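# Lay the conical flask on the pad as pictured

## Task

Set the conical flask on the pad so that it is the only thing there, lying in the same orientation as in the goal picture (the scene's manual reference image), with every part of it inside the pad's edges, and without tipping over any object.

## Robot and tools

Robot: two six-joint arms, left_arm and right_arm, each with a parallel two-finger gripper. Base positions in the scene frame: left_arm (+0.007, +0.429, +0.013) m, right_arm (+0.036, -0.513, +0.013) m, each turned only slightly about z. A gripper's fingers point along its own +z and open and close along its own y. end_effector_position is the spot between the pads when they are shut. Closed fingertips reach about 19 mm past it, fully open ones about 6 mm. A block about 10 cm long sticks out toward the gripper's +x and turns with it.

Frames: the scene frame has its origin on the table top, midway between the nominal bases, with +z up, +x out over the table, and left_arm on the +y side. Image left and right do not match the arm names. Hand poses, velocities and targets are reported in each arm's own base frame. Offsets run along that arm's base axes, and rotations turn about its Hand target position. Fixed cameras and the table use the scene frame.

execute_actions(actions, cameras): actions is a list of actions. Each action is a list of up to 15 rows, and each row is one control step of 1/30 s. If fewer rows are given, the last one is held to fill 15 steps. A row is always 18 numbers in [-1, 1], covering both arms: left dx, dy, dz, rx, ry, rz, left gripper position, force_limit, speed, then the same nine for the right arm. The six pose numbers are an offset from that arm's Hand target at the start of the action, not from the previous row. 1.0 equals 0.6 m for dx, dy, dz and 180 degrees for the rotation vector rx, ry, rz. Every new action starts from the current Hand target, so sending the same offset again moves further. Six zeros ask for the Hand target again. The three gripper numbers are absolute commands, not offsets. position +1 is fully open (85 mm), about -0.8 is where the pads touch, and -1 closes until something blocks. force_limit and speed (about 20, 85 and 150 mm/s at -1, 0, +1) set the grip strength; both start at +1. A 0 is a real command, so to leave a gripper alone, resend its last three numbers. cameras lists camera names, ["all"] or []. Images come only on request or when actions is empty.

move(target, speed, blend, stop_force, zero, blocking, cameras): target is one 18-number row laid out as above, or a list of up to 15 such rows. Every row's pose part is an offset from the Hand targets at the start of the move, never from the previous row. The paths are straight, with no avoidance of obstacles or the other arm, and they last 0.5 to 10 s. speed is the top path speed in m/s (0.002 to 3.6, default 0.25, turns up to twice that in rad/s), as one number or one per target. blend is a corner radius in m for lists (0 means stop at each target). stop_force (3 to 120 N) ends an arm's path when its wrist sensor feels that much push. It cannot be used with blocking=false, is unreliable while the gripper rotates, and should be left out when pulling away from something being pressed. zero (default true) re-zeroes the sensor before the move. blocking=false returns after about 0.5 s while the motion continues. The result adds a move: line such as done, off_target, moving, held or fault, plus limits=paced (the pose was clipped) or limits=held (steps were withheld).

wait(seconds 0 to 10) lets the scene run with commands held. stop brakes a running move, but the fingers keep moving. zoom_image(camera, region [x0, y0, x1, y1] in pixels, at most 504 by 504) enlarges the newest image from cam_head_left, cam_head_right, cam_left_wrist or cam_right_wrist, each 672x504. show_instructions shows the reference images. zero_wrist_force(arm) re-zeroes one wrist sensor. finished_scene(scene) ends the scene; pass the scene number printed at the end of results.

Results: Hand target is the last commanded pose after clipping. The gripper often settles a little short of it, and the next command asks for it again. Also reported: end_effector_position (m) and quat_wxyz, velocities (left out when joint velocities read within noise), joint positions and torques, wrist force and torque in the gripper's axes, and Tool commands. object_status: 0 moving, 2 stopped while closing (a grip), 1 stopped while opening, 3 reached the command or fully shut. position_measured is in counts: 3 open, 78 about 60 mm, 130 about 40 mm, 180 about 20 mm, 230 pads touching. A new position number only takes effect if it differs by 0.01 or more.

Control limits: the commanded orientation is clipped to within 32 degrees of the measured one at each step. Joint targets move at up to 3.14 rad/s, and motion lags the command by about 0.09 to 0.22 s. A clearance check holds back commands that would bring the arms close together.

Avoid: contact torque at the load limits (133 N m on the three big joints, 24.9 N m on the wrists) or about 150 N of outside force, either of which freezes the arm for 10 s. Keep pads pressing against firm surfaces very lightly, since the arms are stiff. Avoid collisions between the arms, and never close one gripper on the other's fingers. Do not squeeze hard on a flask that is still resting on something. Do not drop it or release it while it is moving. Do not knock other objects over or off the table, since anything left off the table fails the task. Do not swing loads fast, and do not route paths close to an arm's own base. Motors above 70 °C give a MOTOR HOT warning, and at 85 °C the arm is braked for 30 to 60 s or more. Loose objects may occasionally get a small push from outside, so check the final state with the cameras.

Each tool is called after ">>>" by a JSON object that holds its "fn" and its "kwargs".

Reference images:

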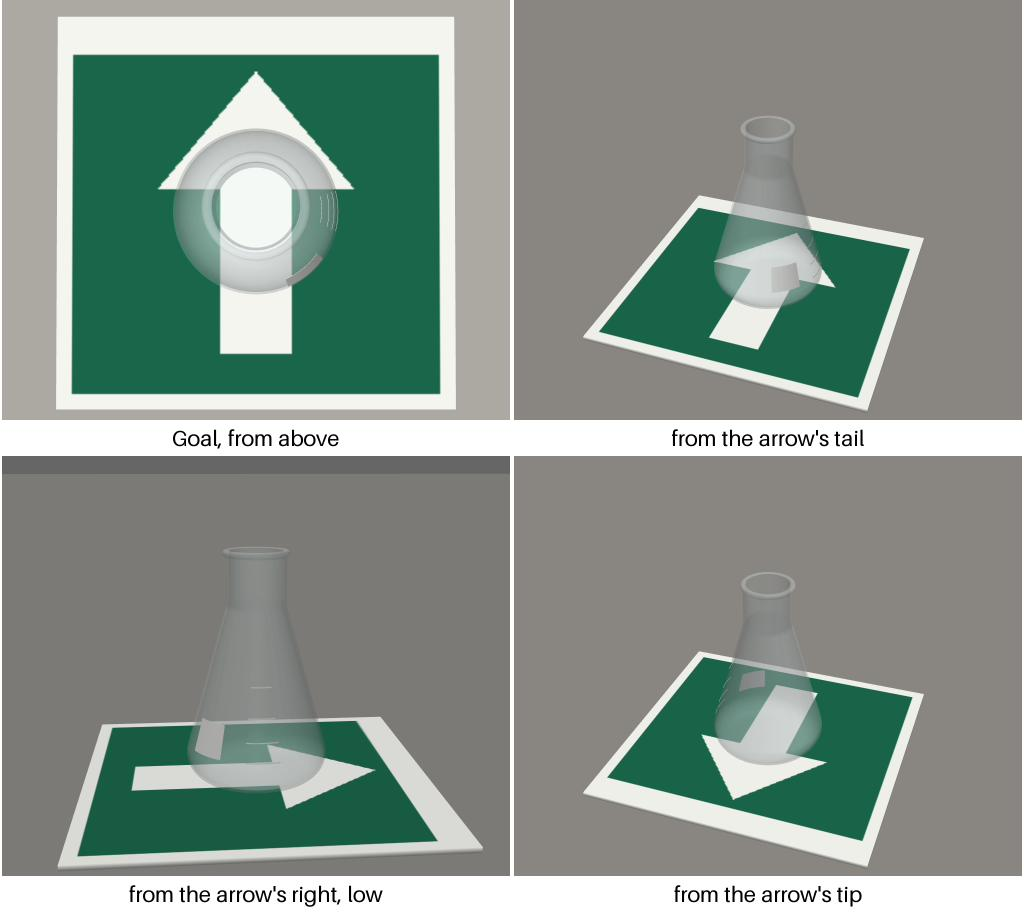

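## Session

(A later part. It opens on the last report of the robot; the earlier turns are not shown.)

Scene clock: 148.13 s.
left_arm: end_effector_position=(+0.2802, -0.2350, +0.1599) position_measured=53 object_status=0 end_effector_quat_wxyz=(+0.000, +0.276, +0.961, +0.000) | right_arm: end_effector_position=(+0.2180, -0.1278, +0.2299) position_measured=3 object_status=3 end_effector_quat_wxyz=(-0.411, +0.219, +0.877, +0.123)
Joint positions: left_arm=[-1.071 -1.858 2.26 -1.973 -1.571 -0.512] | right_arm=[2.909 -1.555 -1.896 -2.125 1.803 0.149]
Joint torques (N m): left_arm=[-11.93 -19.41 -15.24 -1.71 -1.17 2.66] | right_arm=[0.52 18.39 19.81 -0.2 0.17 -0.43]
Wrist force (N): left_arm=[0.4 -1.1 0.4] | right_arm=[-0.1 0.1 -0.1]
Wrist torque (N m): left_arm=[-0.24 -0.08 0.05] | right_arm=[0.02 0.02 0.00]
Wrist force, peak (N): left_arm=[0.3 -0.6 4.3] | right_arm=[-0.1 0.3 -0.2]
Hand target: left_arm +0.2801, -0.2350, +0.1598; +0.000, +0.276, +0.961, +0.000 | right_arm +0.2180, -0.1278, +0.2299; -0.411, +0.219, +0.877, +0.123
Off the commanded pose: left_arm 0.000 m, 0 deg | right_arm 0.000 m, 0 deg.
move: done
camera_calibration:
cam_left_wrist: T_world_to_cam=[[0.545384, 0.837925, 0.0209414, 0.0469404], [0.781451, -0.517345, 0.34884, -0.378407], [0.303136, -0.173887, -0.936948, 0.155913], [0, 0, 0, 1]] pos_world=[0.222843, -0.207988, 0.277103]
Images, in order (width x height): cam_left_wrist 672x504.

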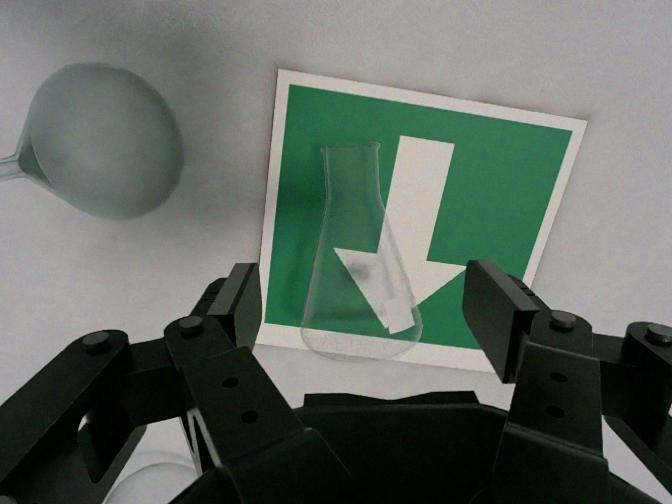

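>>> {"fn": "move", "kwargs": {"target": [[-0.0177,0.0253,-0.1497,-0.0464,-0.0758,0,0.6,-1,0,0,0,0,0,0,0,1,1,1],[-0.0177,0.0253,-0.243,-0.0464,-0.0758,0,0.6,-1,0,0,0,0,0,0,0,1,1,1]], "blend": [0,0], "speed": [0.2,0.06], "cameras": ["cam_left_wrist","cam_head_left"]}}

Scene clock: 157.73 s.
left_arm: end_effector_position=(+0.2695, -0.2197, +0.0140) position_measured=53 object_status=3 end_effector_quat_wxyz=(+0.134, +0.273, +0.952, -0.037) | right_arm: end_effector_position=(+0.2180, -0.1278, +0.2299) position_measured=3 object_status=3 end_effector_quat_wxyz=(-0.411, +0.219, +0.877, +0.123)
Joint positions: left_arm=[-1.219 -1.658 2.743 -2.877 -1.399 -0.64] | right_arm=[2.909 -1.555 -1.896 -2.125 1.803 0.149]
Joint torques (N m): left_arm=[12.28 -3.23 -27.1 -4.26 -0.91 2.43] | right_arm=[0.25 17.65 20.22 -0.09 0.1 -0.38]
Wrist force (N): left_arm=[-0.7 -0.7 0.7] | right_arm=[-0.1 0.3 0.0]
Wrist torque (N m): left_arm=[-0.19 0.04 -0.08] | right_arm=[0.05 0.02 0.00]
Wrist force, peak (N): left_arm=[1.1 -0.3 1.9] | right_arm=[-0.4 0.3 -0.1]
Hand target: left_arm +0.2695, -0.2198, +0.0140; +0.134, +0.273, +0.952, -0.037 | right_arm +0.2180, -0.1278, +0.2299; -0.411, +0.219, +0.877, +0.123
Off the commanded pose: left_arm 0.000 m, 0 deg | right_arm 0.000 m, 0 deg.
move: done
camera_calibration:
cam_left_wrist: T_world_to_cam=[[0.539641, 0.841433, 0.0279037, 0.0452844], [0.668534, -0.448429, 0.593273, -0.269042], [0.511712, -0.3015, -0.804517, -0.0609638], [0, 0, 0, 1]] pos_world=[0.186623, -0.177131, 0.109306]
Images, in order (width x height): cam_head_left 672x504, cam_left_wrist 672x504.

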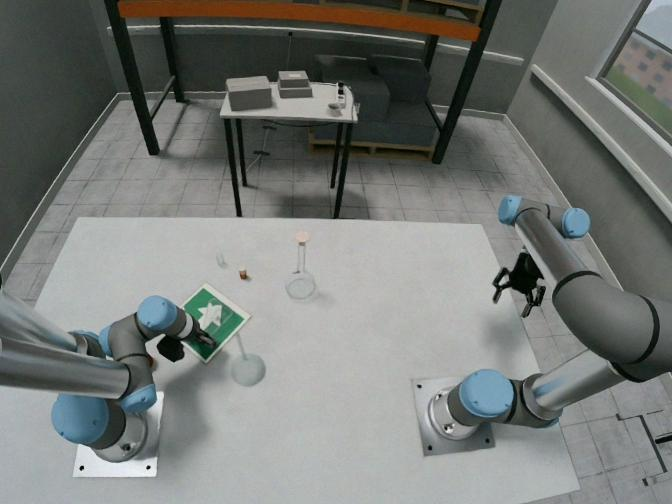

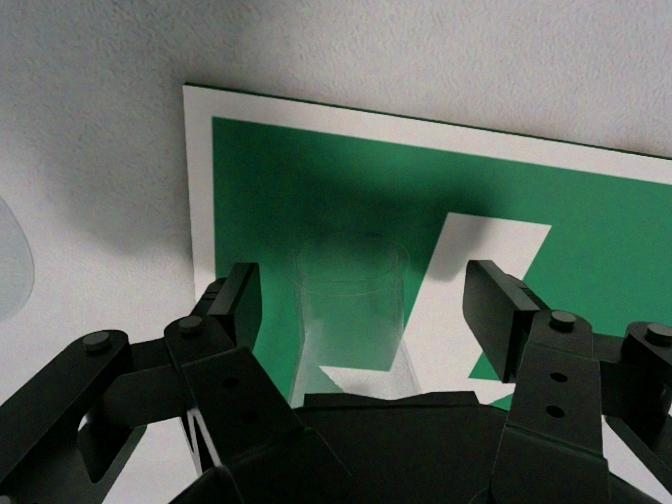

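>>> {"fn": "move", "kwargs": {"target": [[-0.0018,-0.0028,0,0,0,0,0.6,-1,0,0,0,0,0,0,0,1,1,1],[-0.0018,-0.0028,0,0,0,0,-1,-1,-0.9,0,0,0,0,0,0,1,1,1]], "speed": 0.05, "cameras": ["cam_left_wrist"]}}

Scene clock: 163.40 s.
left_arm: end_effector_position=(+0.2684, -0.2215, +0.0140) position_measured=145 object_status=0 end_effector_quat_wxyz=(+0.134, +0.273, +0.952, -0.037) | right_arm: end_effector_position=(+0.2180, -0.1278, +0.2299) position_measured=3 object_status=3 end_effector_quat_wxyz=(-0.411, +0.219, +0.877, +0.123)
Joint positions: left_arm=[-1.226 -1.657 2.742 -2.876 -1.397 -0.647] | right_arm=[2.909 -1.555 -1.896 -2.125 1.803 0.149]
Joint torques (N m): left_arm=[9.91 -8.62 -17.15 -3.79 -0.85 1.74] | right_arm=[-0.25 18.19 18.99 -0.3 -0.04 -0.2]
Wrist force (N): left_arm=[-0.9 -0.4 0.1] | right_arm=[-0.2 0.2 -0.1]
Wrist torque (N m): left_arm=[-0.17 0.07 -0.02] | right_arm=[0.03 0.02 0.00]
Wrist force, peak (N): left_arm=[-1.0 -0.9 0.7] | right_arm=[-0.3 0.1 -0.3]
Hand target: left_arm +0.2684, -0.2215, +0.0140; +0.134, +0.273, +0.952, -0.037 | right_arm +0.2180, -0.1278, +0.2299; -0.411, +0.219, +0.877, +0.123
Off the commanded pose: left_arm 0.000 m, 0 deg | right_arm 0.000 m, 0 deg.
move: done
camera_calibration:
cam_left_wrist: T_world_to_cam=[[0.539598, 0.841463, 0.027828, 0.0473601], [0.668524, -0.448323, 0.593365, -0.26917], [0.51177, -0.301575, -0.804453, -0.0610262], [0, 0, 0, 1]] pos_world=[0.185623, -0.178931, 0.109305]
Images, in order (width x height): cam_left_wrist 672x504.

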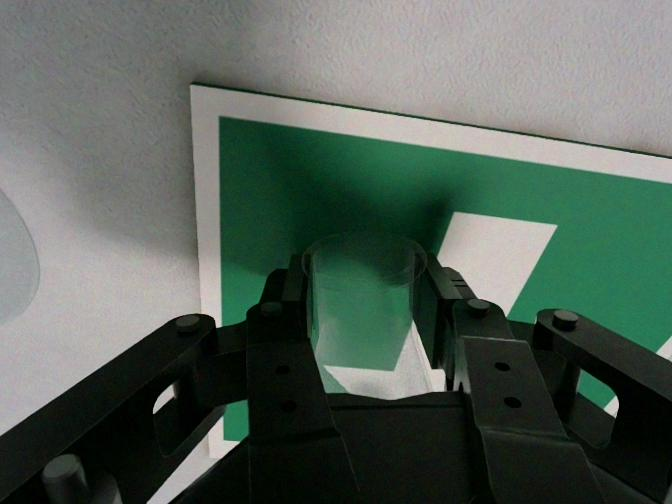

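>>> {"fn": "move", "kwargs": {"target": [0,0,0.05,0,0,0,-1,-1,-0.9,0,0,0,0,0,0,1,1,1], "speed": 0.08, "cameras": ["cam_left_wrist"]}}

Scene clock: 164.83 s.
left_arm: end_effector_position=(+0.2685, -0.2215, +0.0441) position_measured=145 object_status=2 end_effector_quat_wxyz=(+0.134, +0.273, +0.952, -0.037) | right_arm: end_effector_position=(+0.2180, -0.1278, +0.2299) position_measured=3 object_status=3 end_effector_quat_wxyz=(-0.411, +0.219, +0.877, +0.123)
Joint positions: left_arm=[-1.225 -1.802 2.701 -2.69 -1.397 -0.647] | right_arm=[2.909 -1.555 -1.896 -2.125 1.803 0.149]
Joint torques (N m): left_arm=[-12.89 -16.91 -6.31 -2.15 1.78 -1.88] | right_arm=[0.66 19.14 19.5 -0.23 0.02 -0.42]
Wrist force (N): left_arm=[-0.1 -0.7 1.2] | right_arm=[-0.2 0.0 -0.1]
Wrist torque (N m): left_arm=[-0.16 0.05 0.02] | right_arm=[0.00 0.03 0.00]
Wrist force, peak (N): left_arm=[0.0 -0.6 2.1] | right_arm=[-0.1 0.4 -0.3]
Hand target: left_arm +0.2684, -0.2215, +0.0440; +0.134, +0.273, +0.952, -0.037 | right_arm +0.2180, -0.1278, +0.2299; -0.411, +0.219, +0.877, +0.123
Off the commanded pose: left_arm 0.000 m, 0 deg | right_arm 0.000 m, 0 deg.
move: done
camera_calibration:
cam_left_wrist: T_world_to_cam=[[0.539498, 0.841531, 0.0277034, 0.0465708], [0.66853, -0.448127, 0.593506, -0.287015], [0.511868, -0.301675, -0.804352, -0.0368626], [0, 0, 0, 1]] pos_world=[0.185622, -0.17893, 0.139404]
Images, in order (width x height): cam_left_wrist 672x504.

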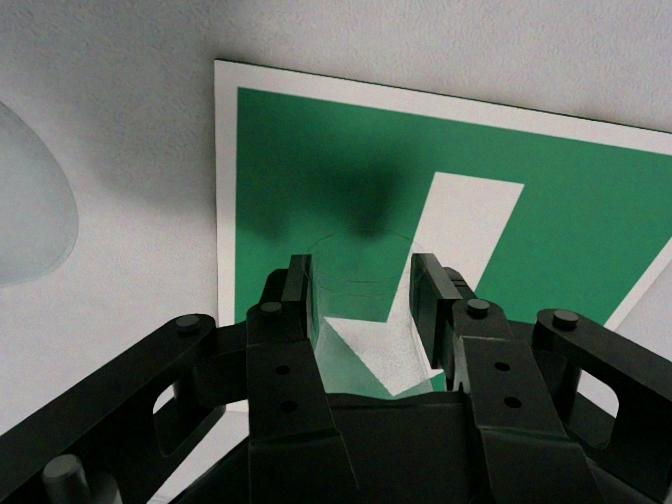

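>>> {"fn": "move", "kwargs": {"target": [[0,0,0.26,0,0,0,-1,-1,-0.9,0,0,0,0,0,0,1,1,1],[0.3026,0.3358,0.3433,0,0,-0.333,-1,-1,-0.9,0,0,0,0,0,0,1,1,1],[0.4975,0.5692,0.3433,0.5082,0.2703,-0.2415,-1,-1,-0.9,0,0,0,0,0,0,1,1,1]], "blend": [0.06,0.04,0], "speed": [0.25,0.35,0.4], "cameras": ["all"]}}

Scene clock: 179.07 s.
left_arm: end_effector_position=(+0.5669, +0.1201, +0.2501) position_measured=145 object_status=2 end_effector_quat_wxyz=(-0.465, +0.536, +0.515, +0.481) end_effector_velocity=(+0.000, -0.001, +0.000) end_effector_angular_velocity=(+0.002, -0.001, -0.002) | right_arm: end_effector_position=(+0.2180, -0.1278, +0.2299) position_measured=3 object_status=3 end_effector_quat_wxyz=(-0.411, +0.219, +0.877, +0.123)
Joint positions: left_arm=[-0.473 -1.129 1.586 -0.702 -0.447 0.223] | right_arm=[2.909 -1.555 -1.896 -2.125 1.803 0.149]
Joint velocities: left_arm=[-0.002 0.001 0 0.004 0 -0.006] | right_arm=[within noise]
Joint torques (N m): left_arm=[-13.16 -36.15 -17.27 1.61 1.82 -2.25] | right_arm=[0.15 18.17 19.7 -0.31 -0.06 -0.22]
Wrist force (N): left_arm=[-0.3 -0.9 3.7] | right_arm=[-0.2 0.1 -0.2]
Wrist torque (N m): left_arm=[-0.20 0.16 -0.01] | right_arm=[0.01 0.04 0.00]
Wrist force, peak (N): left_arm=[1.1 -0.6 4.4] | right_arm=[-0.2 0.4 -0.2]
Hand target: left_arm +0.5669, +0.1201, +0.2500; -0.464, +0.536, +0.515, +0.481 | right_arm +0.2180, -0.1278, +0.2299; -0.411, +0.219, +0.877, +0.123
Off the commanded pose: left_arm 0.000 m, 0 deg | right_arm 0.000 m, 0 deg.
move: done
camera_calibration:
cam_left_wrist: T_world_to_cam=[[0.998055, -0.0600804, -0.0166138, -0.5482], [-0.0415949, -0.443382, -0.895367, 0.318608], [0.0464278, 0.894317, -0.445018, 0.109438], [0, 0, 0, 1]] pos_world=[0.555306, 0.0104567, 0.324866]

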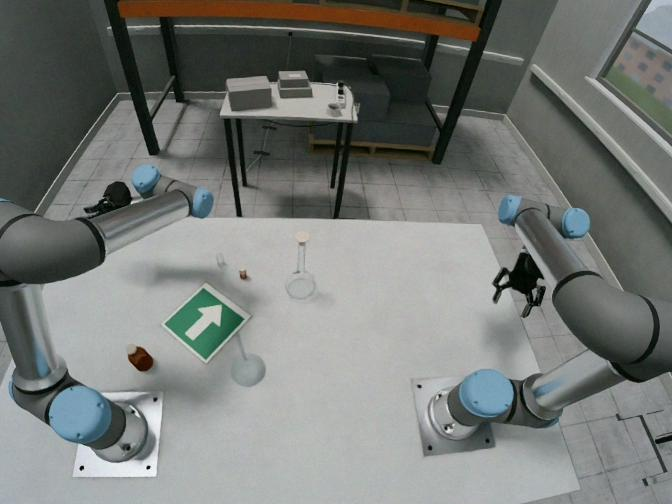

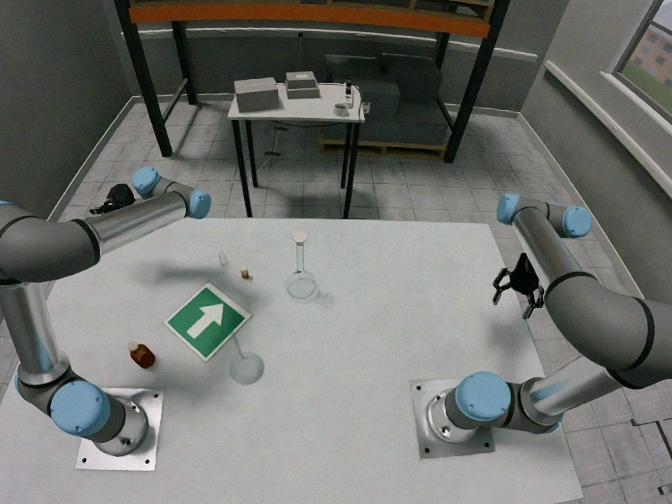

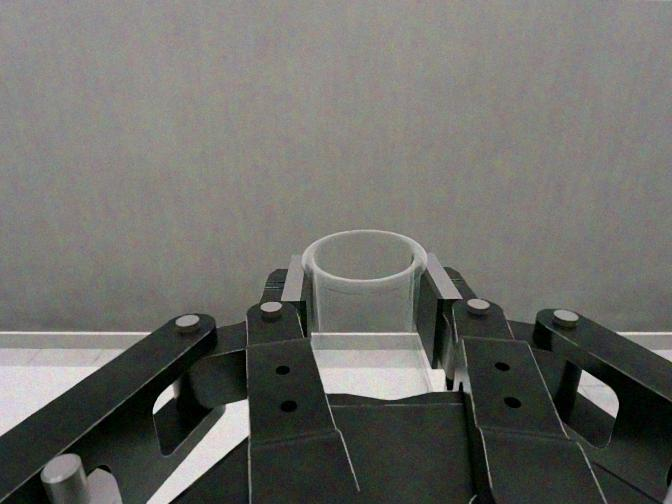

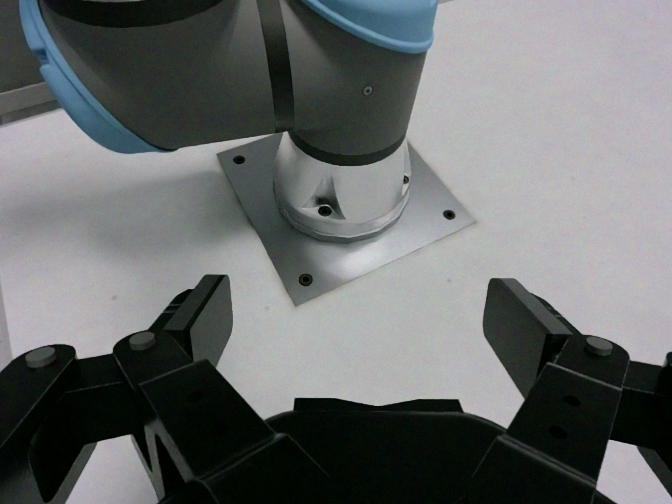

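>>> {"fn": "zoom_image", "kwargs": {"camera": "cam_head_left", "region": [60, 150, 220, 290]}}

Scaled by 3.150 from the camera's 672x504 image, which has a finer 960x720 frame.

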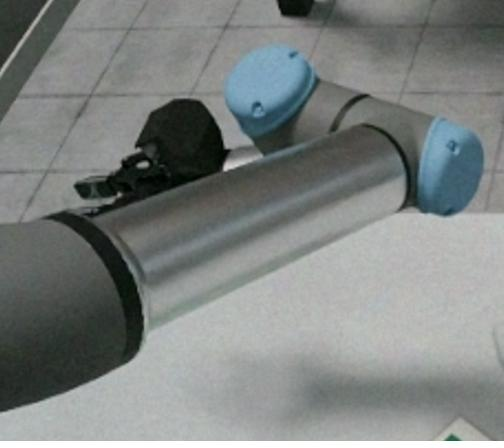

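>>> {"fn": "zoom_image", "kwargs": {"camera": "cam_left_wrist", "region": [280, 210, 450, 400]}}

Scaled by 2.653 from the camera's 672x504 image, which has a finer 960x720 frame.

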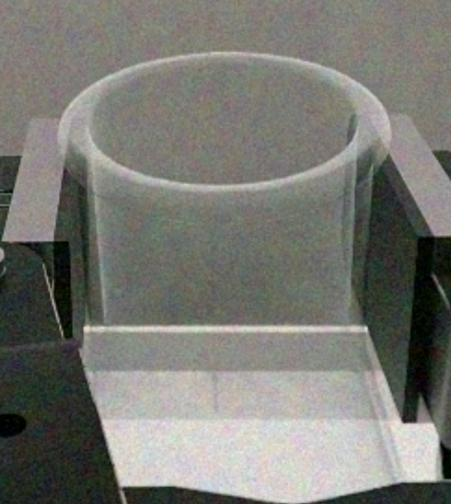

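>>> {"fn": "move", "kwargs": {"target": [0,0,-0.215,-0.0139,0.0005,0,-1,-1,-0.9,0,0,0,0,0,0,1,1,1], "speed": 0.15, "cameras": ["cam_head_left","cam_head_right","cam_left_wrist"]}}

>>> {"fn": "zoom_image", "kwargs": {"camera": "cam_head_right", "region": [60, 180, 220, 320]}}

>>> {"fn": "zoom_image", "kwargs": {"camera": "cam_left_wrist", "region": [280, 210, 450, 400]}}

Scene clock: 185.23 s.
left_arm: end_effector_position=(+0.5669, +0.1201, +0.1211) position_measured=145 object_status=2 end_effector_quat_wxyz=(-0.453, +0.546, +0.525, +0.470) | right_arm: end_effector_position=(+0.2180, -0.1278, +0.2299) position_measured=3 object_status=3 end_effector_quat_wxyz=(-0.411, +0.219, +0.877, +0.123)
Joint positions: left_arm=[-0.47 -0.987 1.726 -1.082 -0.457 0.311] | right_arm=[2.909 -1.555 -1.896 -2.125 1.803 0.149]
Joint torques (N m): left_arm=[9.17 -39.02 -29.34 -0.8 1.99 -2.51] | right_arm=[0.38 18.63 19.76 -0.29 0.03 -0.3]
Wrist force (N): left_arm=[0.2 -0.6 3.6] | right_arm=[-0.1 0.2 -0.2]
Wrist torque (N m): left_arm=[-0.12 0.18 0.02] | right_arm=[0.03 0.01 0.00]
Wrist force, peak (N): left_arm=[-2.2 -0.5 4.1] | right_arm=[-0.2 -0.1 -0.4]
Hand target: left_arm +0.5669, +0.1201, +0.1210; -0.453, +0.546, +0.525, +0.470 | right_arm +0.2180, -0.1278, +0.2299; -0.411, +0.219, +0.877, +0.123
Off the commanded pose: left_arm 0.000 m, 0 deg | right_arm 0.000 m, 0 deg.
move: done
camera_calibration:
cam_left_wrist: T_world_to_cam=[[0.998023, -0.0608703, -0.015626, -0.550333], [-0.043098, -0.481978, -0.875123, 0.206208], [0.0457376, 0.874066, -0.483649, 0.0595187], [0, 0, 0, 1]] pos_world=[0.55541, 0.0138657, 0.200644]
Images, in order (width x height): cam_head_left 672x504, cam_head_right 672x504, cam_left_wrist 672x504.

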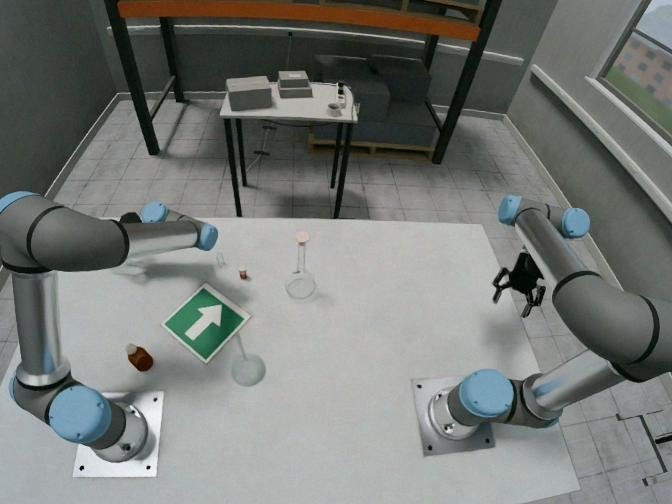

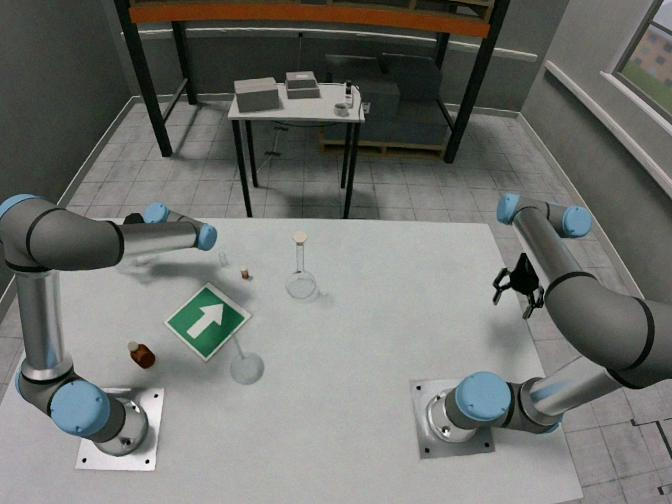

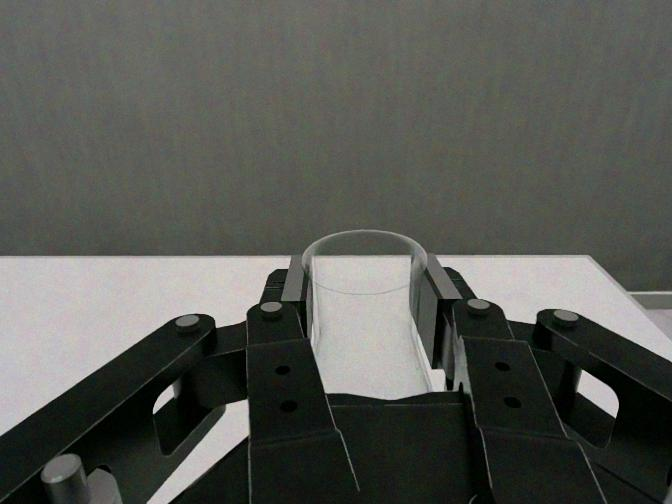

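Scaled by 3.150 from the camera's 672x504 image, which has a finer 960x720 frame.

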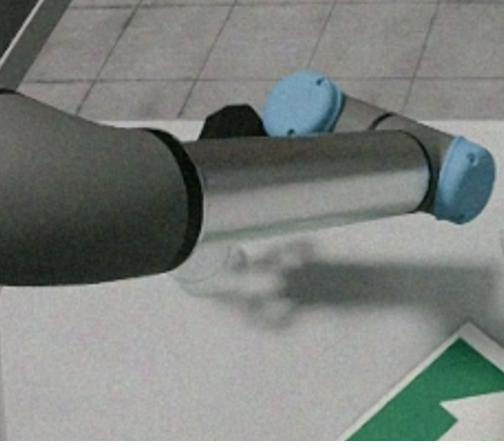

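Scaled by 2.653 from the camera's 672x504 image, which has a finer 960x720 frame.

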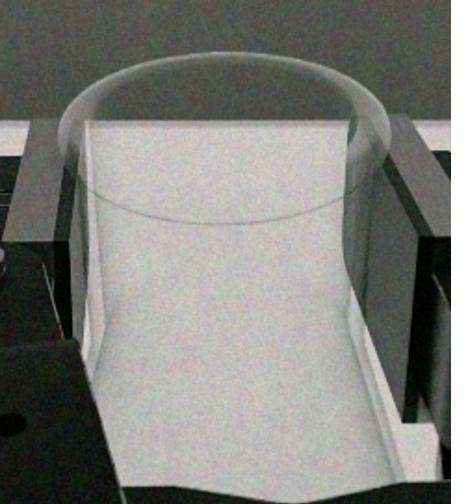

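>>> {"fn": "move", "kwargs": {"target": [0,0,-0.06,0,0,0,-1,-1,-0.9,0,0,0,0,0,0,1,1,1], "speed": 0.012, "stop_force": 3, "cameras": ["cam_left_wrist","cam_head_right"]}}

Scene clock: 190.03 s.
left_arm: end_effector_position=(+0.5669, +0.1201, +0.1080) position_measured=145 object_status=2 end_effector_quat_wxyz=(-0.453, +0.546, +0.525, +0.470) | right_arm: end_effector_position=(+0.2180, -0.1278, +0.2299) position_measured=3 object_status=3 end_effector_quat_wxyz=(-0.411, +0.219, +0.877, +0.123)
Joint positions: left_arm=[-0.47 -0.966 1.733 -1.11 -0.457 0.311] | right_arm=[2.909 -1.555 -1.896 -2.125 1.803 0.149]
Joint torques (N m): left_arm=[-4.8 -54.16 -30.21 1.4 -0.5 -2.01] | right_arm=[-0.14 18.67 19.62 -0.33 -0.07 -0.42]
Wrist force (N): left_arm=[0.1 -0.1 3.7] | right_arm=[0.0 0.1 0.0]
Wrist torque (N m): left_arm=[-0.06 0.19 0.04] | right_arm=[0.02 0.00 0.00]
Wrist force, peak (N): left_arm=[15.2 1.4 -0.7] | right_arm=[-0.3 0.1 -0.3]
Hand target: left_arm +0.5669, +0.1201, +0.1080; -0.453, +0.546, +0.525, +0.470 (not the last commanded pose) | right_arm +0.2180, -0.1278, +0.2299; -0.411, +0.219, +0.877, +0.123
Off the commanded pose: left_arm 0.023 m, 0 deg | right_arm 0.000 m, 0 deg.
move: contact (left_arm)
camera_calibration:
cam_left_wrist: T_world_to_cam=[[0.998023, -0.0609087, -0.0154901, -0.550568], [-0.0429976, -0.48198, -0.875126, 0.194641], [0.0458369, 0.874063, -0.483646, 0.0532149], [0, 0, 0, 1]] pos_world=[0.555409, 0.0137656, 0.187544]
Images, in order (width x height): cam_head_right 672x504, cam_left_wrist 672x504.

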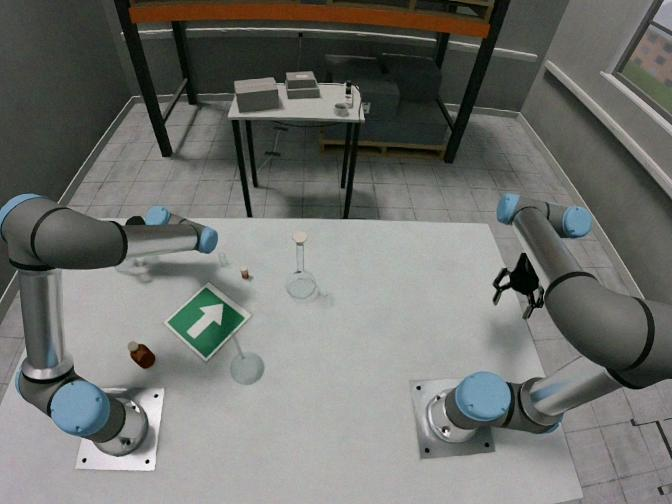

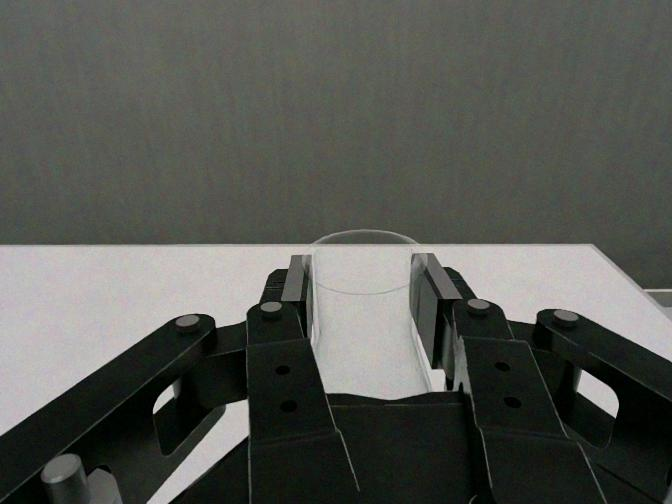

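>>> {"fn": "move", "kwargs": {"target": [[0,0,0,0,0,0,0.6,-1,-0.9,0,0,0,0,0,0,1,1,1],[-0.009,-0.25,0.02,0,0,0,0.6,-1,-0.9,0,0,0,0,0,0,1,1,1]], "speed": 0.1, "cameras": ["cam_left_wrist","cam_head_right","cam_head_left"]}}

>>> {"fn": "zoom_image", "kwargs": {"camera": "cam_left_wrist", "region": [230, 200, 500, 404]}}

Scene clock: 196.53 s.
left_arm: end_effector_position=(+0.5616, -0.0300, +0.1200) position_measured=53 object_status=3 end_effector_quat_wxyz=(-0.453, +0.546, +0.525, +0.470) | right_arm: end_effector_position=(+0.2180, -0.1278, +0.2299) position_measured=3 object_status=3 end_effector_quat_wxyz=(-0.411, +0.219, +0.877, +0.123)
Joint positions: left_arm=[-0.691 -0.884 1.53 -0.888 -0.668 0.192] | right_arm=[2.909 -1.555 -1.896 -2.125 1.803 0.149]
Joint torques (N m): left_arm=[9.7 -57.92 -6.13 -0.81 1.47 2.47] | right_arm=[0.58 18.56 18.97 -0.27 -0.24 -0.18]
Wrist force (N): left_arm=[0.1 -0.4 4.0] | right_arm=[-0.1 0.2 -0.1]
Wrist torque (N m): left_arm=[-0.13 0.32 0.08] | right_arm=[0.03 0.01 0.00]
Wrist force, peak (N): left_arm=[1.6 0.0 5.8] | right_arm=[-0.1 0.5 -0.2]
Hand target: left_arm +0.5615, -0.0299, +0.1200; -0.453, +0.546, +0.525, +0.470 | right_arm +0.2180, -0.1278, +0.2299; -0.411, +0.219, +0.877, +0.123
Off the commanded pose: left_arm 0.000 m, 0 deg | right_arm 0.000 m, 0 deg.
move: done
camera_calibration:
cam_left_wrist: T_world_to_cam=[[0.998023, -0.0609853, -0.0152183, -0.554192], [-0.0427966, -0.481984, -0.875134, 0.132504], [0.0460354, 0.874055, -0.483641, 0.190265], [0, 0, 0, 1]] pos_world=[0.550008, -0.136235, 0.199545]
Images, in order (width x height): cam_head_left 672x504, cam_head_right 672x504, cam_left_wrist 672x504.

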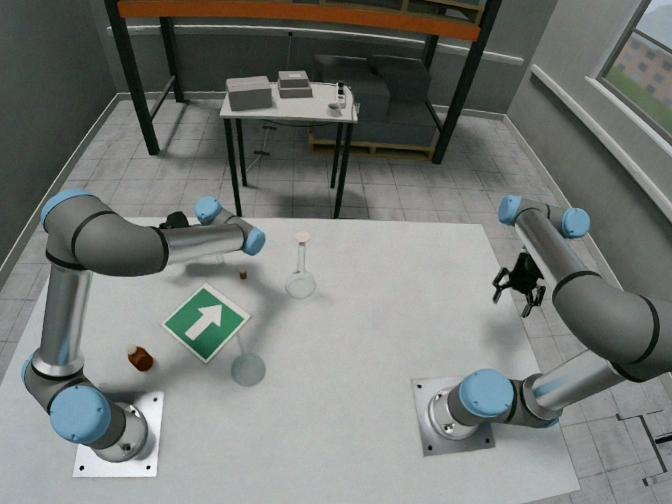

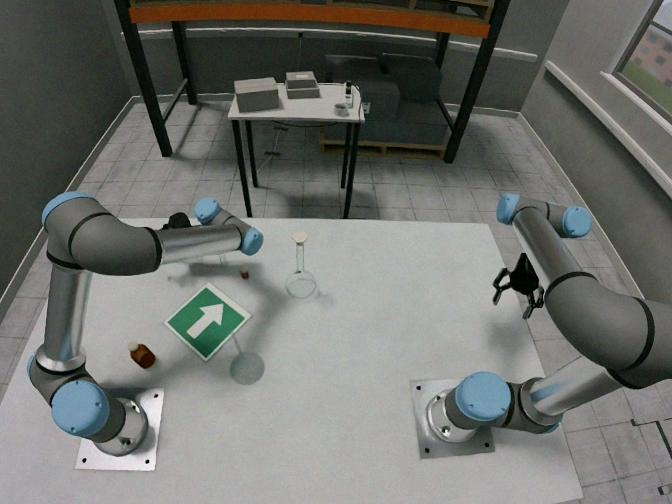

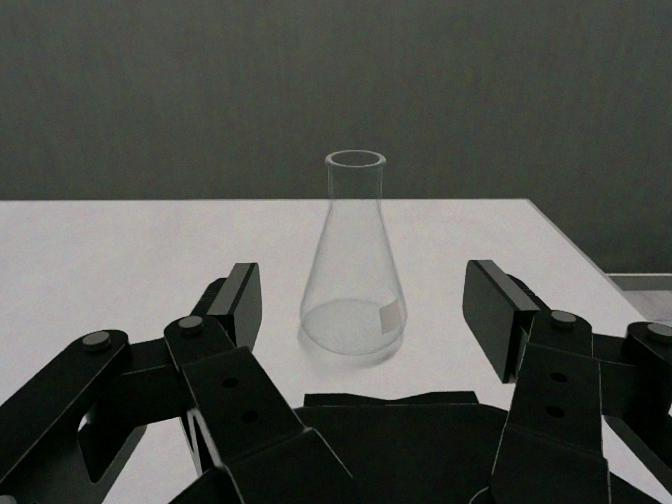

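Scaled by 1.867 from the camera's 672x504 image, which has a finer 960x720 frame.

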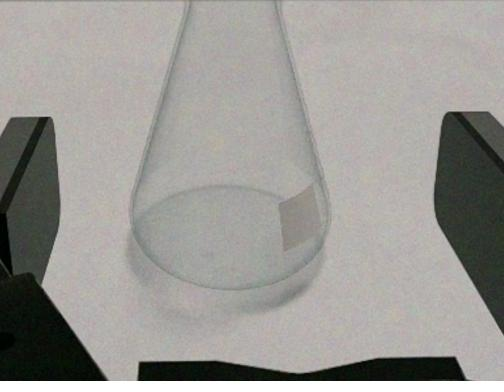

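>>> {"fn": "move", "kwargs": {"target": [[0,0,0.26,0,0,0,0.6,-1,-0.9,0,0,0,0,0,0,1,1,1],[0.025,0.2465,0.2333,-0.4523,0.0172,0,0.6,-1,-0.9,0,0,0,0,0,0,1,1,1]], "speed": [0.25,0.35], "blend": [0.04,0], "cameras": ["cam_left_wrist","cam_head_left"]}}

>>> {"fn": "zoom_image", "kwargs": {"camera": "cam_left_wrist", "region": [230, 150, 500, 404]}}

Scene clock: 214.20 s.
left_arm: end_effector_position=(+0.5766, +0.1179, +0.2600) position_measured=53 object_status=3 end_effector_quat_wxyz=(+0.000, +0.721, +0.693, +0.000) | right_arm: end_effector_position=(+0.2180, -0.1278, +0.2299) position_measured=3 object_status=3 end_effector_quat_wxyz=(-0.411, +0.219, +0.877, +0.123)
Joint positions: left_arm=[-0.027 -1.366 1.524 -1.727 -1.571 1.583] | right_arm=[2.909 -1.555 -1.896 -2.125 1.803 0.149]
Joint torques (N m): left_arm=[10.75 -39.93 -12.92 -4.22 -1.51 1.16] | right_arm=[0.74 18.62 18.76 -0.37 -0.13 -0.46]
Wrist force (N): left_arm=[-0.2 -0.2 0.9] | right_arm=[-0.1 0.2 -0.1]
Wrist torque (N m): left_arm=[-0.06 0.04 0.02] | right_arm=[0.03 0.01 0.00]
Wrist force, peak (N): left_arm=[-3.2 0.0 4.0] | right_arm=[-0.1 0.3 -0.3]
Hand target: left_arm +0.5765, +0.1180, +0.2600; +0.000, +0.721, +0.693, +0.000 | right_arm +0.2180, -0.1278, +0.2299; -0.411, +0.219, +0.877, +0.123
Off the commanded pose: left_arm 0.000 m, 0 deg | right_arm 0.000 m, 0 deg.
move: done
camera_calibration:
cam_left_wrist: T_world_to_cam=[[0.998188, -0.056631, 0.0203562, -0.567958], [-0.0601748, -0.935558, 0.348008, 0.0723925], [-0.0006636, -0.348602, -0.93727, 0.4171], [0, 0, 0, 1]] pos_world=[0.571561, 0.180965, 0.377304]
Images, in order (width x height): cam_head_left 672x504, cam_left_wrist 672x504.

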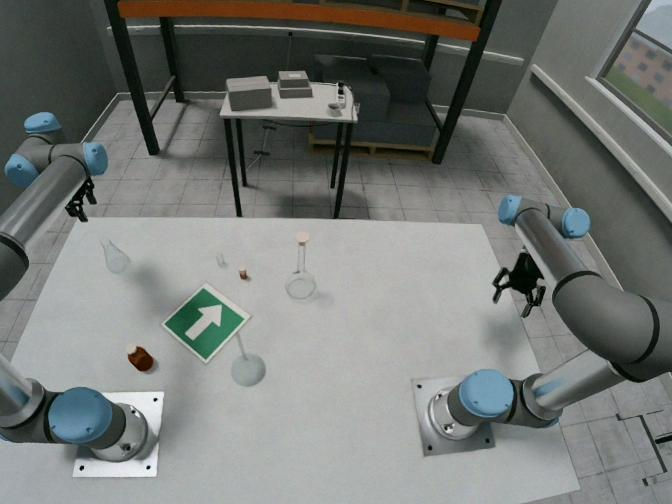

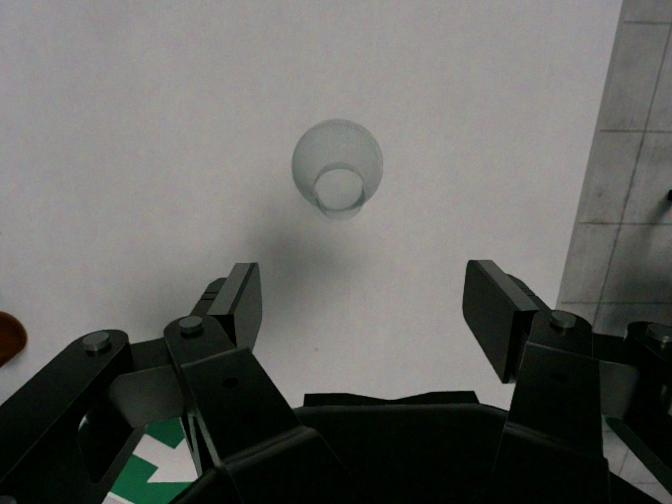

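Scaled by 1.867 from the camera's 672x504 image, which has a finer 960x720 frame.

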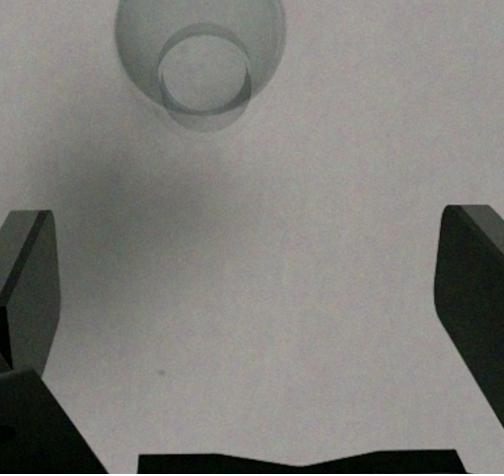

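>>> {"fn": "zoom_image", "kwargs": {"camera": "cam_left_wrist", "region": [280, 105, 400, 235]}}

Scaled by 3.877 from the camera's 672x504 image, which has a finer 960x720 frame.

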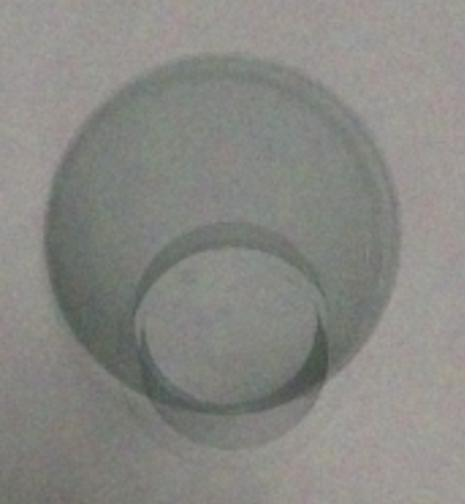

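>>> {"fn": "move", "kwargs": {"target": [[0.001,0.004,-0.15,0,0,0,0.6,-1,-0.9,0,0,0,0,0,0,1,1,1],[0.001,0.004,-0.236,0,0,0,0.6,-1,-0.9,0,0,0,0,0,0,1,1,1]], "speed": [0.2,0.08], "blend": [0.02,0], "cameras": ["cam_left_wrist"]}}

Scene clock: 220.83 s.
left_arm: end_effector_position=(+0.5771, +0.1204, +0.1183) position_measured=53 object_status=3 end_effector_quat_wxyz=(+0.000, +0.721, +0.693, +0.000) | right_arm: end_effector_position=(+0.2180, -0.1278, +0.2299) position_measured=3 object_status=3 end_effector_quat_wxyz=(-0.411, +0.219, +0.877, +0.123)
Joint positions: left_arm=[-0.022 -1.254 1.763 -2.078 -1.571 1.587] | right_arm=[2.909 -1.555 -1.896 -2.125 1.803 0.149]
Joint torques (N m): left_arm=[-0.23 -41.5 -34.16 -3.39 -0.97 -0.54] | right_arm=[0.23 17.92 18.99 -0.45 -0.23 -0.41]
Wrist force (N): left_arm=[0.1 -0.1 0.7] | right_arm=[0.0 0.1 -0.2]
Wrist torque (N m): left_arm=[-0.09 -0.01 -0.15] | right_arm=[0.01 0.00 0.00]
Wrist force, peak (N): left_arm=[0.3 -0.2 2.2] | right_arm=[-0.3 0.2 -0.1]
Hand target: left_arm +0.5771, +0.1204, +0.1184; +0.000, +0.721, +0.693, +0.000 | right_arm +0.2180, -0.1278, +0.2299; -0.411, +0.219, +0.877, +0.123
Off the commanded pose: left_arm 0.000 m, 0 deg | right_arm 0.000 m, 0 deg.
move: done
camera_calibration:
cam_left_wrist: T_world_to_cam=[[0.998187, -0.0567336, 0.020089, -0.565349], [-0.0601775, -0.935474, 0.348233, 0.124008], [-0.000963743, -0.348811, -0.937193, 0.285351], [0, 0, 0, 1]] pos_world=[0.572062, 0.183466, 0.235602]
Images, in order (width x height): cam_left_wrist 672x504.

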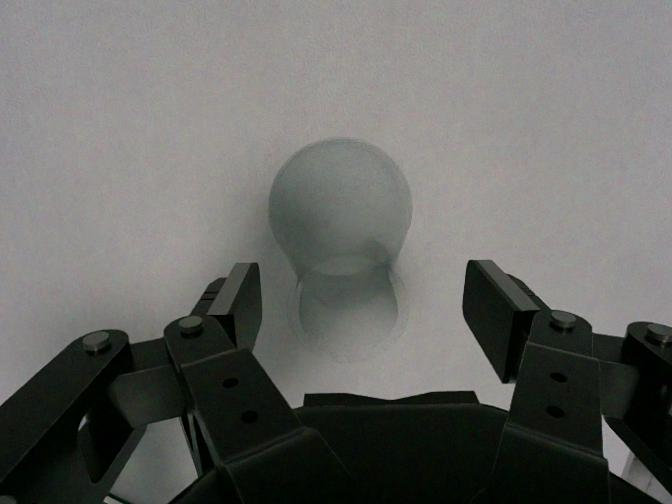

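>>> {"fn": "move", "kwargs": {"target": [[-0.0073,0,0,0,0,0,0.6,-1,-0.9,0,0,0,0,0,0,1,1,1],[-0.0073,0,0,0,0,0,-1,-1,-0.9,0,0,0,0,0,0,1,1,1]], "speed": 0.05, "cameras": ["cam_left_wrist"]}}

Scene clock: 225.17 s.
left_arm: end_effector_position=(+0.5728, +0.1204, +0.1184) position_measured=139 object_status=2 end_effector_quat_wxyz=(+0.000, +0.721, +0.693, +0.000) | right_arm: end_effector_position=(+0.2180, -0.1278, +0.2299) position_measured=3 object_status=3 end_effector_quat_wxyz=(-0.411, +0.219, +0.877, +0.123)
Joint positions: left_arm=[-0.023 -1.264 1.775 -2.082 -1.571 1.587] | right_arm=[2.909 -1.555 -1.896 -2.125 1.803 0.149]
Joint torques (N m): left_arm=[-9.51 -32.71 -28.89 -2.4 0.96 -1.71] | right_arm=[-0.69 18.47 19.14 -0.4 -0.27 -0.38]
Wrist force (N): left_arm=[0.1 -2.4 -8.6] | right_arm=[-0.1 0.0 -0.2]
Wrist torque (N m): left_arm=[-0.02 -0.02 -0.16] | right_arm=[0.00 0.01 -0.01]
Wrist force, peak (N): left_arm=[0.1 -2.4 -8.6] | right_arm=[0.0 0.3 -0.3]
Hand target: left_arm +0.5728, +0.1204, +0.1184; +0.000, +0.721, +0.693, +0.000 | right_arm +0.2180, -0.1278, +0.2299; -0.411, +0.219, +0.877, +0.123
Off the commanded pose: left_arm 0.000 m, 0 deg | right_arm 0.000 m, 0 deg.
move: done
camera_calibration:
cam_left_wrist: T_world_to_cam=[[0.998182, -0.0567208, 0.0204044, -0.561132], [-0.0602756, -0.935475, 0.348215, 0.123774], [-0.000663194, -0.348812, -0.937193, 0.285271], [0, 0, 0, 1]] pos_world=[0.567761, 0.183466, 0.235703]
Images, in order (width x height): cam_left_wrist 672x504.

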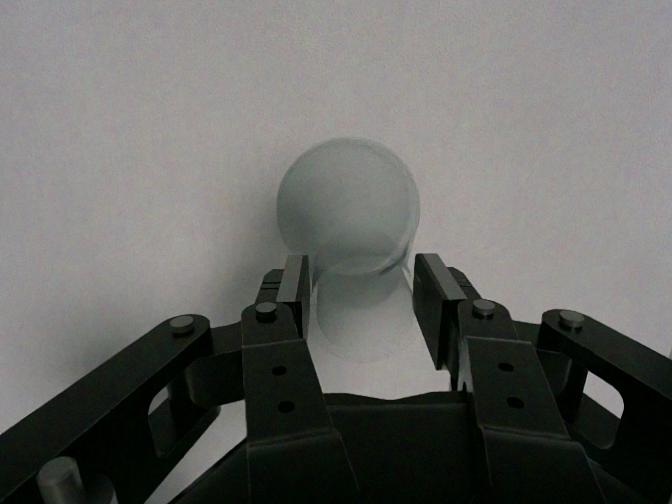

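>>> {"fn": "move", "kwargs": {"target": [[0,0,0.2,0,0,0,-1,-1,-0.9,0,0,0,0,0,0,1,1,1],[-0.398,-0.5765,0.2,0,0,-0.7144,-1,-1,-0.9,0,0,0,0,0,0,1,1,1],[-0.398,-0.5765,0.035,0,0,-0.7144,-1,-1,-0.9,0,0,0,0,0,0,1,1,1]], "speed": [0.15,0.35,0.12], "blend": [0.04,0.02,0], "cameras": ["cam_left_wrist","cam_head_left","cam_head_right"]}}

>>> {"fn": "zoom_image", "kwargs": {"camera": "cam_left_wrist", "region": [200, 80, 520, 380]}}

>>> {"fn": "zoom_image", "kwargs": {"camera": "cam_head_right", "region": [140, 260, 270, 380]}}

Scene clock: 233.43 s.
left_arm: end_effector_position=(+0.3340, -0.2255, +0.1395) position_measured=139 object_status=2 end_effector_quat_wxyz=(+0.000, +0.937, -0.349, +0.000) | right_arm: end_effector_position=(+0.2180, -0.1278, +0.2299) position_measured=3 object_status=3 end_effector_quat_wxyz=(-0.411, +0.219, +0.877, +0.123)
Joint positions: left_arm=[-0.932 -1.724 2.218 -2.065 -1.57 2.922] | right_arm=[2.909 -1.555 -1.896 -2.125 1.803 0.149]
Joint torques (N m): left_arm=[-3.23 -12.09 -24.73 -4.47 0.32 2.16] | right_arm=[0.42 17.72 18.76 -0.56 -0.29 -0.21]
Wrist force (N): left_arm=[0.1 -0.2 1.7] | right_arm=[0.0 0.0 -0.3]
Wrist torque (N m): left_arm=[-0.10 0.04 0.00] | right_arm=[0.01 0.00 0.00]
Wrist force, peak (N): left_arm=[0.4 -2.5 -8.8] | right_arm=[-0.3 0.4 -0.2]
Hand target: left_arm +0.3340, -0.2255, +0.1394; +0.000, +0.937, -0.349, +0.000 | right_arm +0.2180, -0.1278, +0.2299; -0.411, +0.219, +0.877, +0.123
Off the commanded pose: left_arm 0.000 m, 0 deg | right_arm 0.000 m, 0 deg.
move: done
camera_calibration:
cam_left_wrist: T_world_to_cam=[[-0.667002, -0.744779, 0.0203306, 0.0581802], [-0.693564, 0.630641, 0.348225, 0.343224], [-0.272172, 0.218166, -0.93719, 0.402698], [0, 0, 0, 1]] pos_world=[0.386457, -0.260975, 0.256703]
Images, in order (width x height): cam_head_left 672x504, cam_head_right 672x504, cam_left_wrist 672x504.

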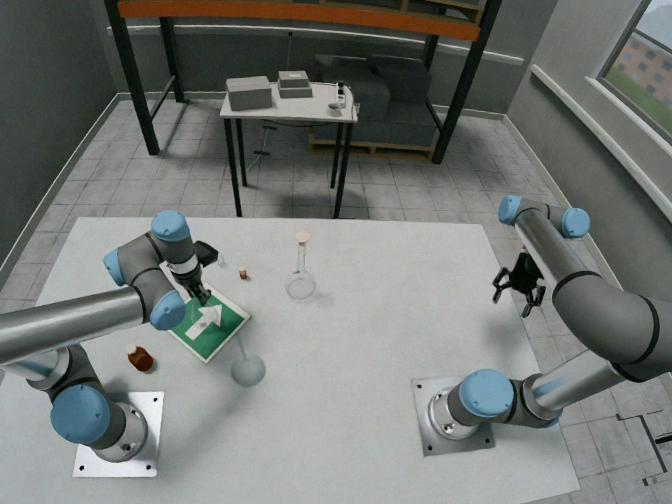

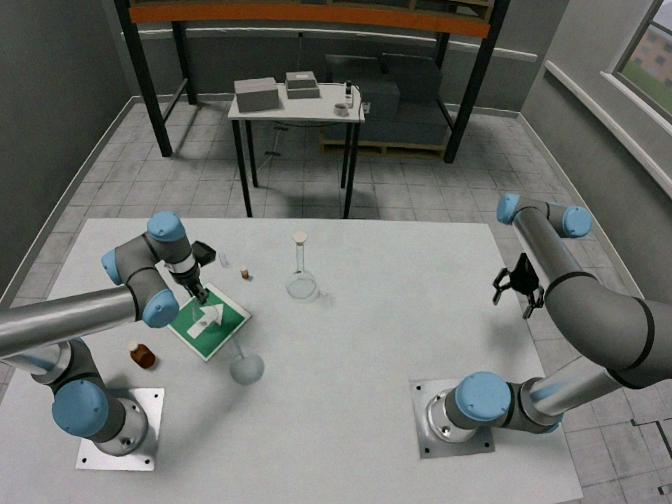

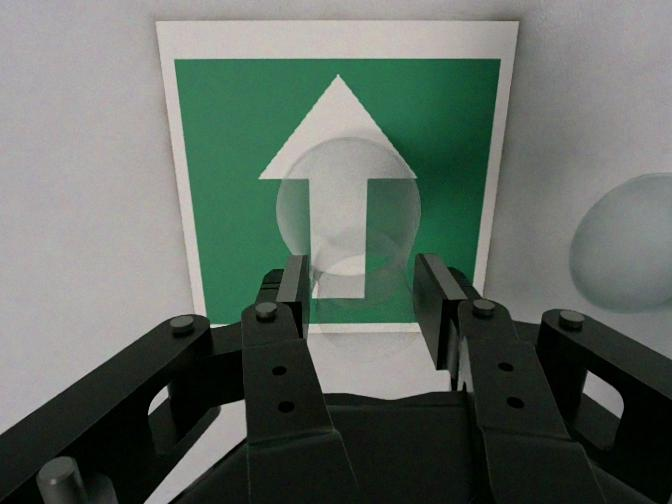

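Scaled by 1.575 from the camera's 672x504 image, which has a finer 960x720 frame.

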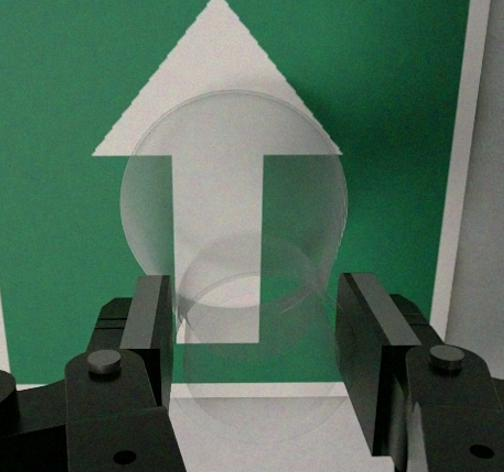

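Scaled by 3.877 from the camera's 672x504 image, which has a finer 960x720 frame.

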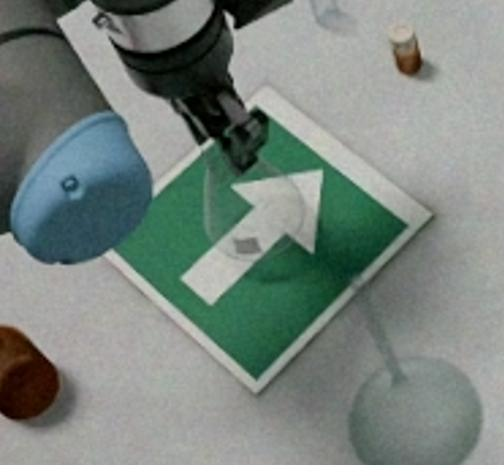

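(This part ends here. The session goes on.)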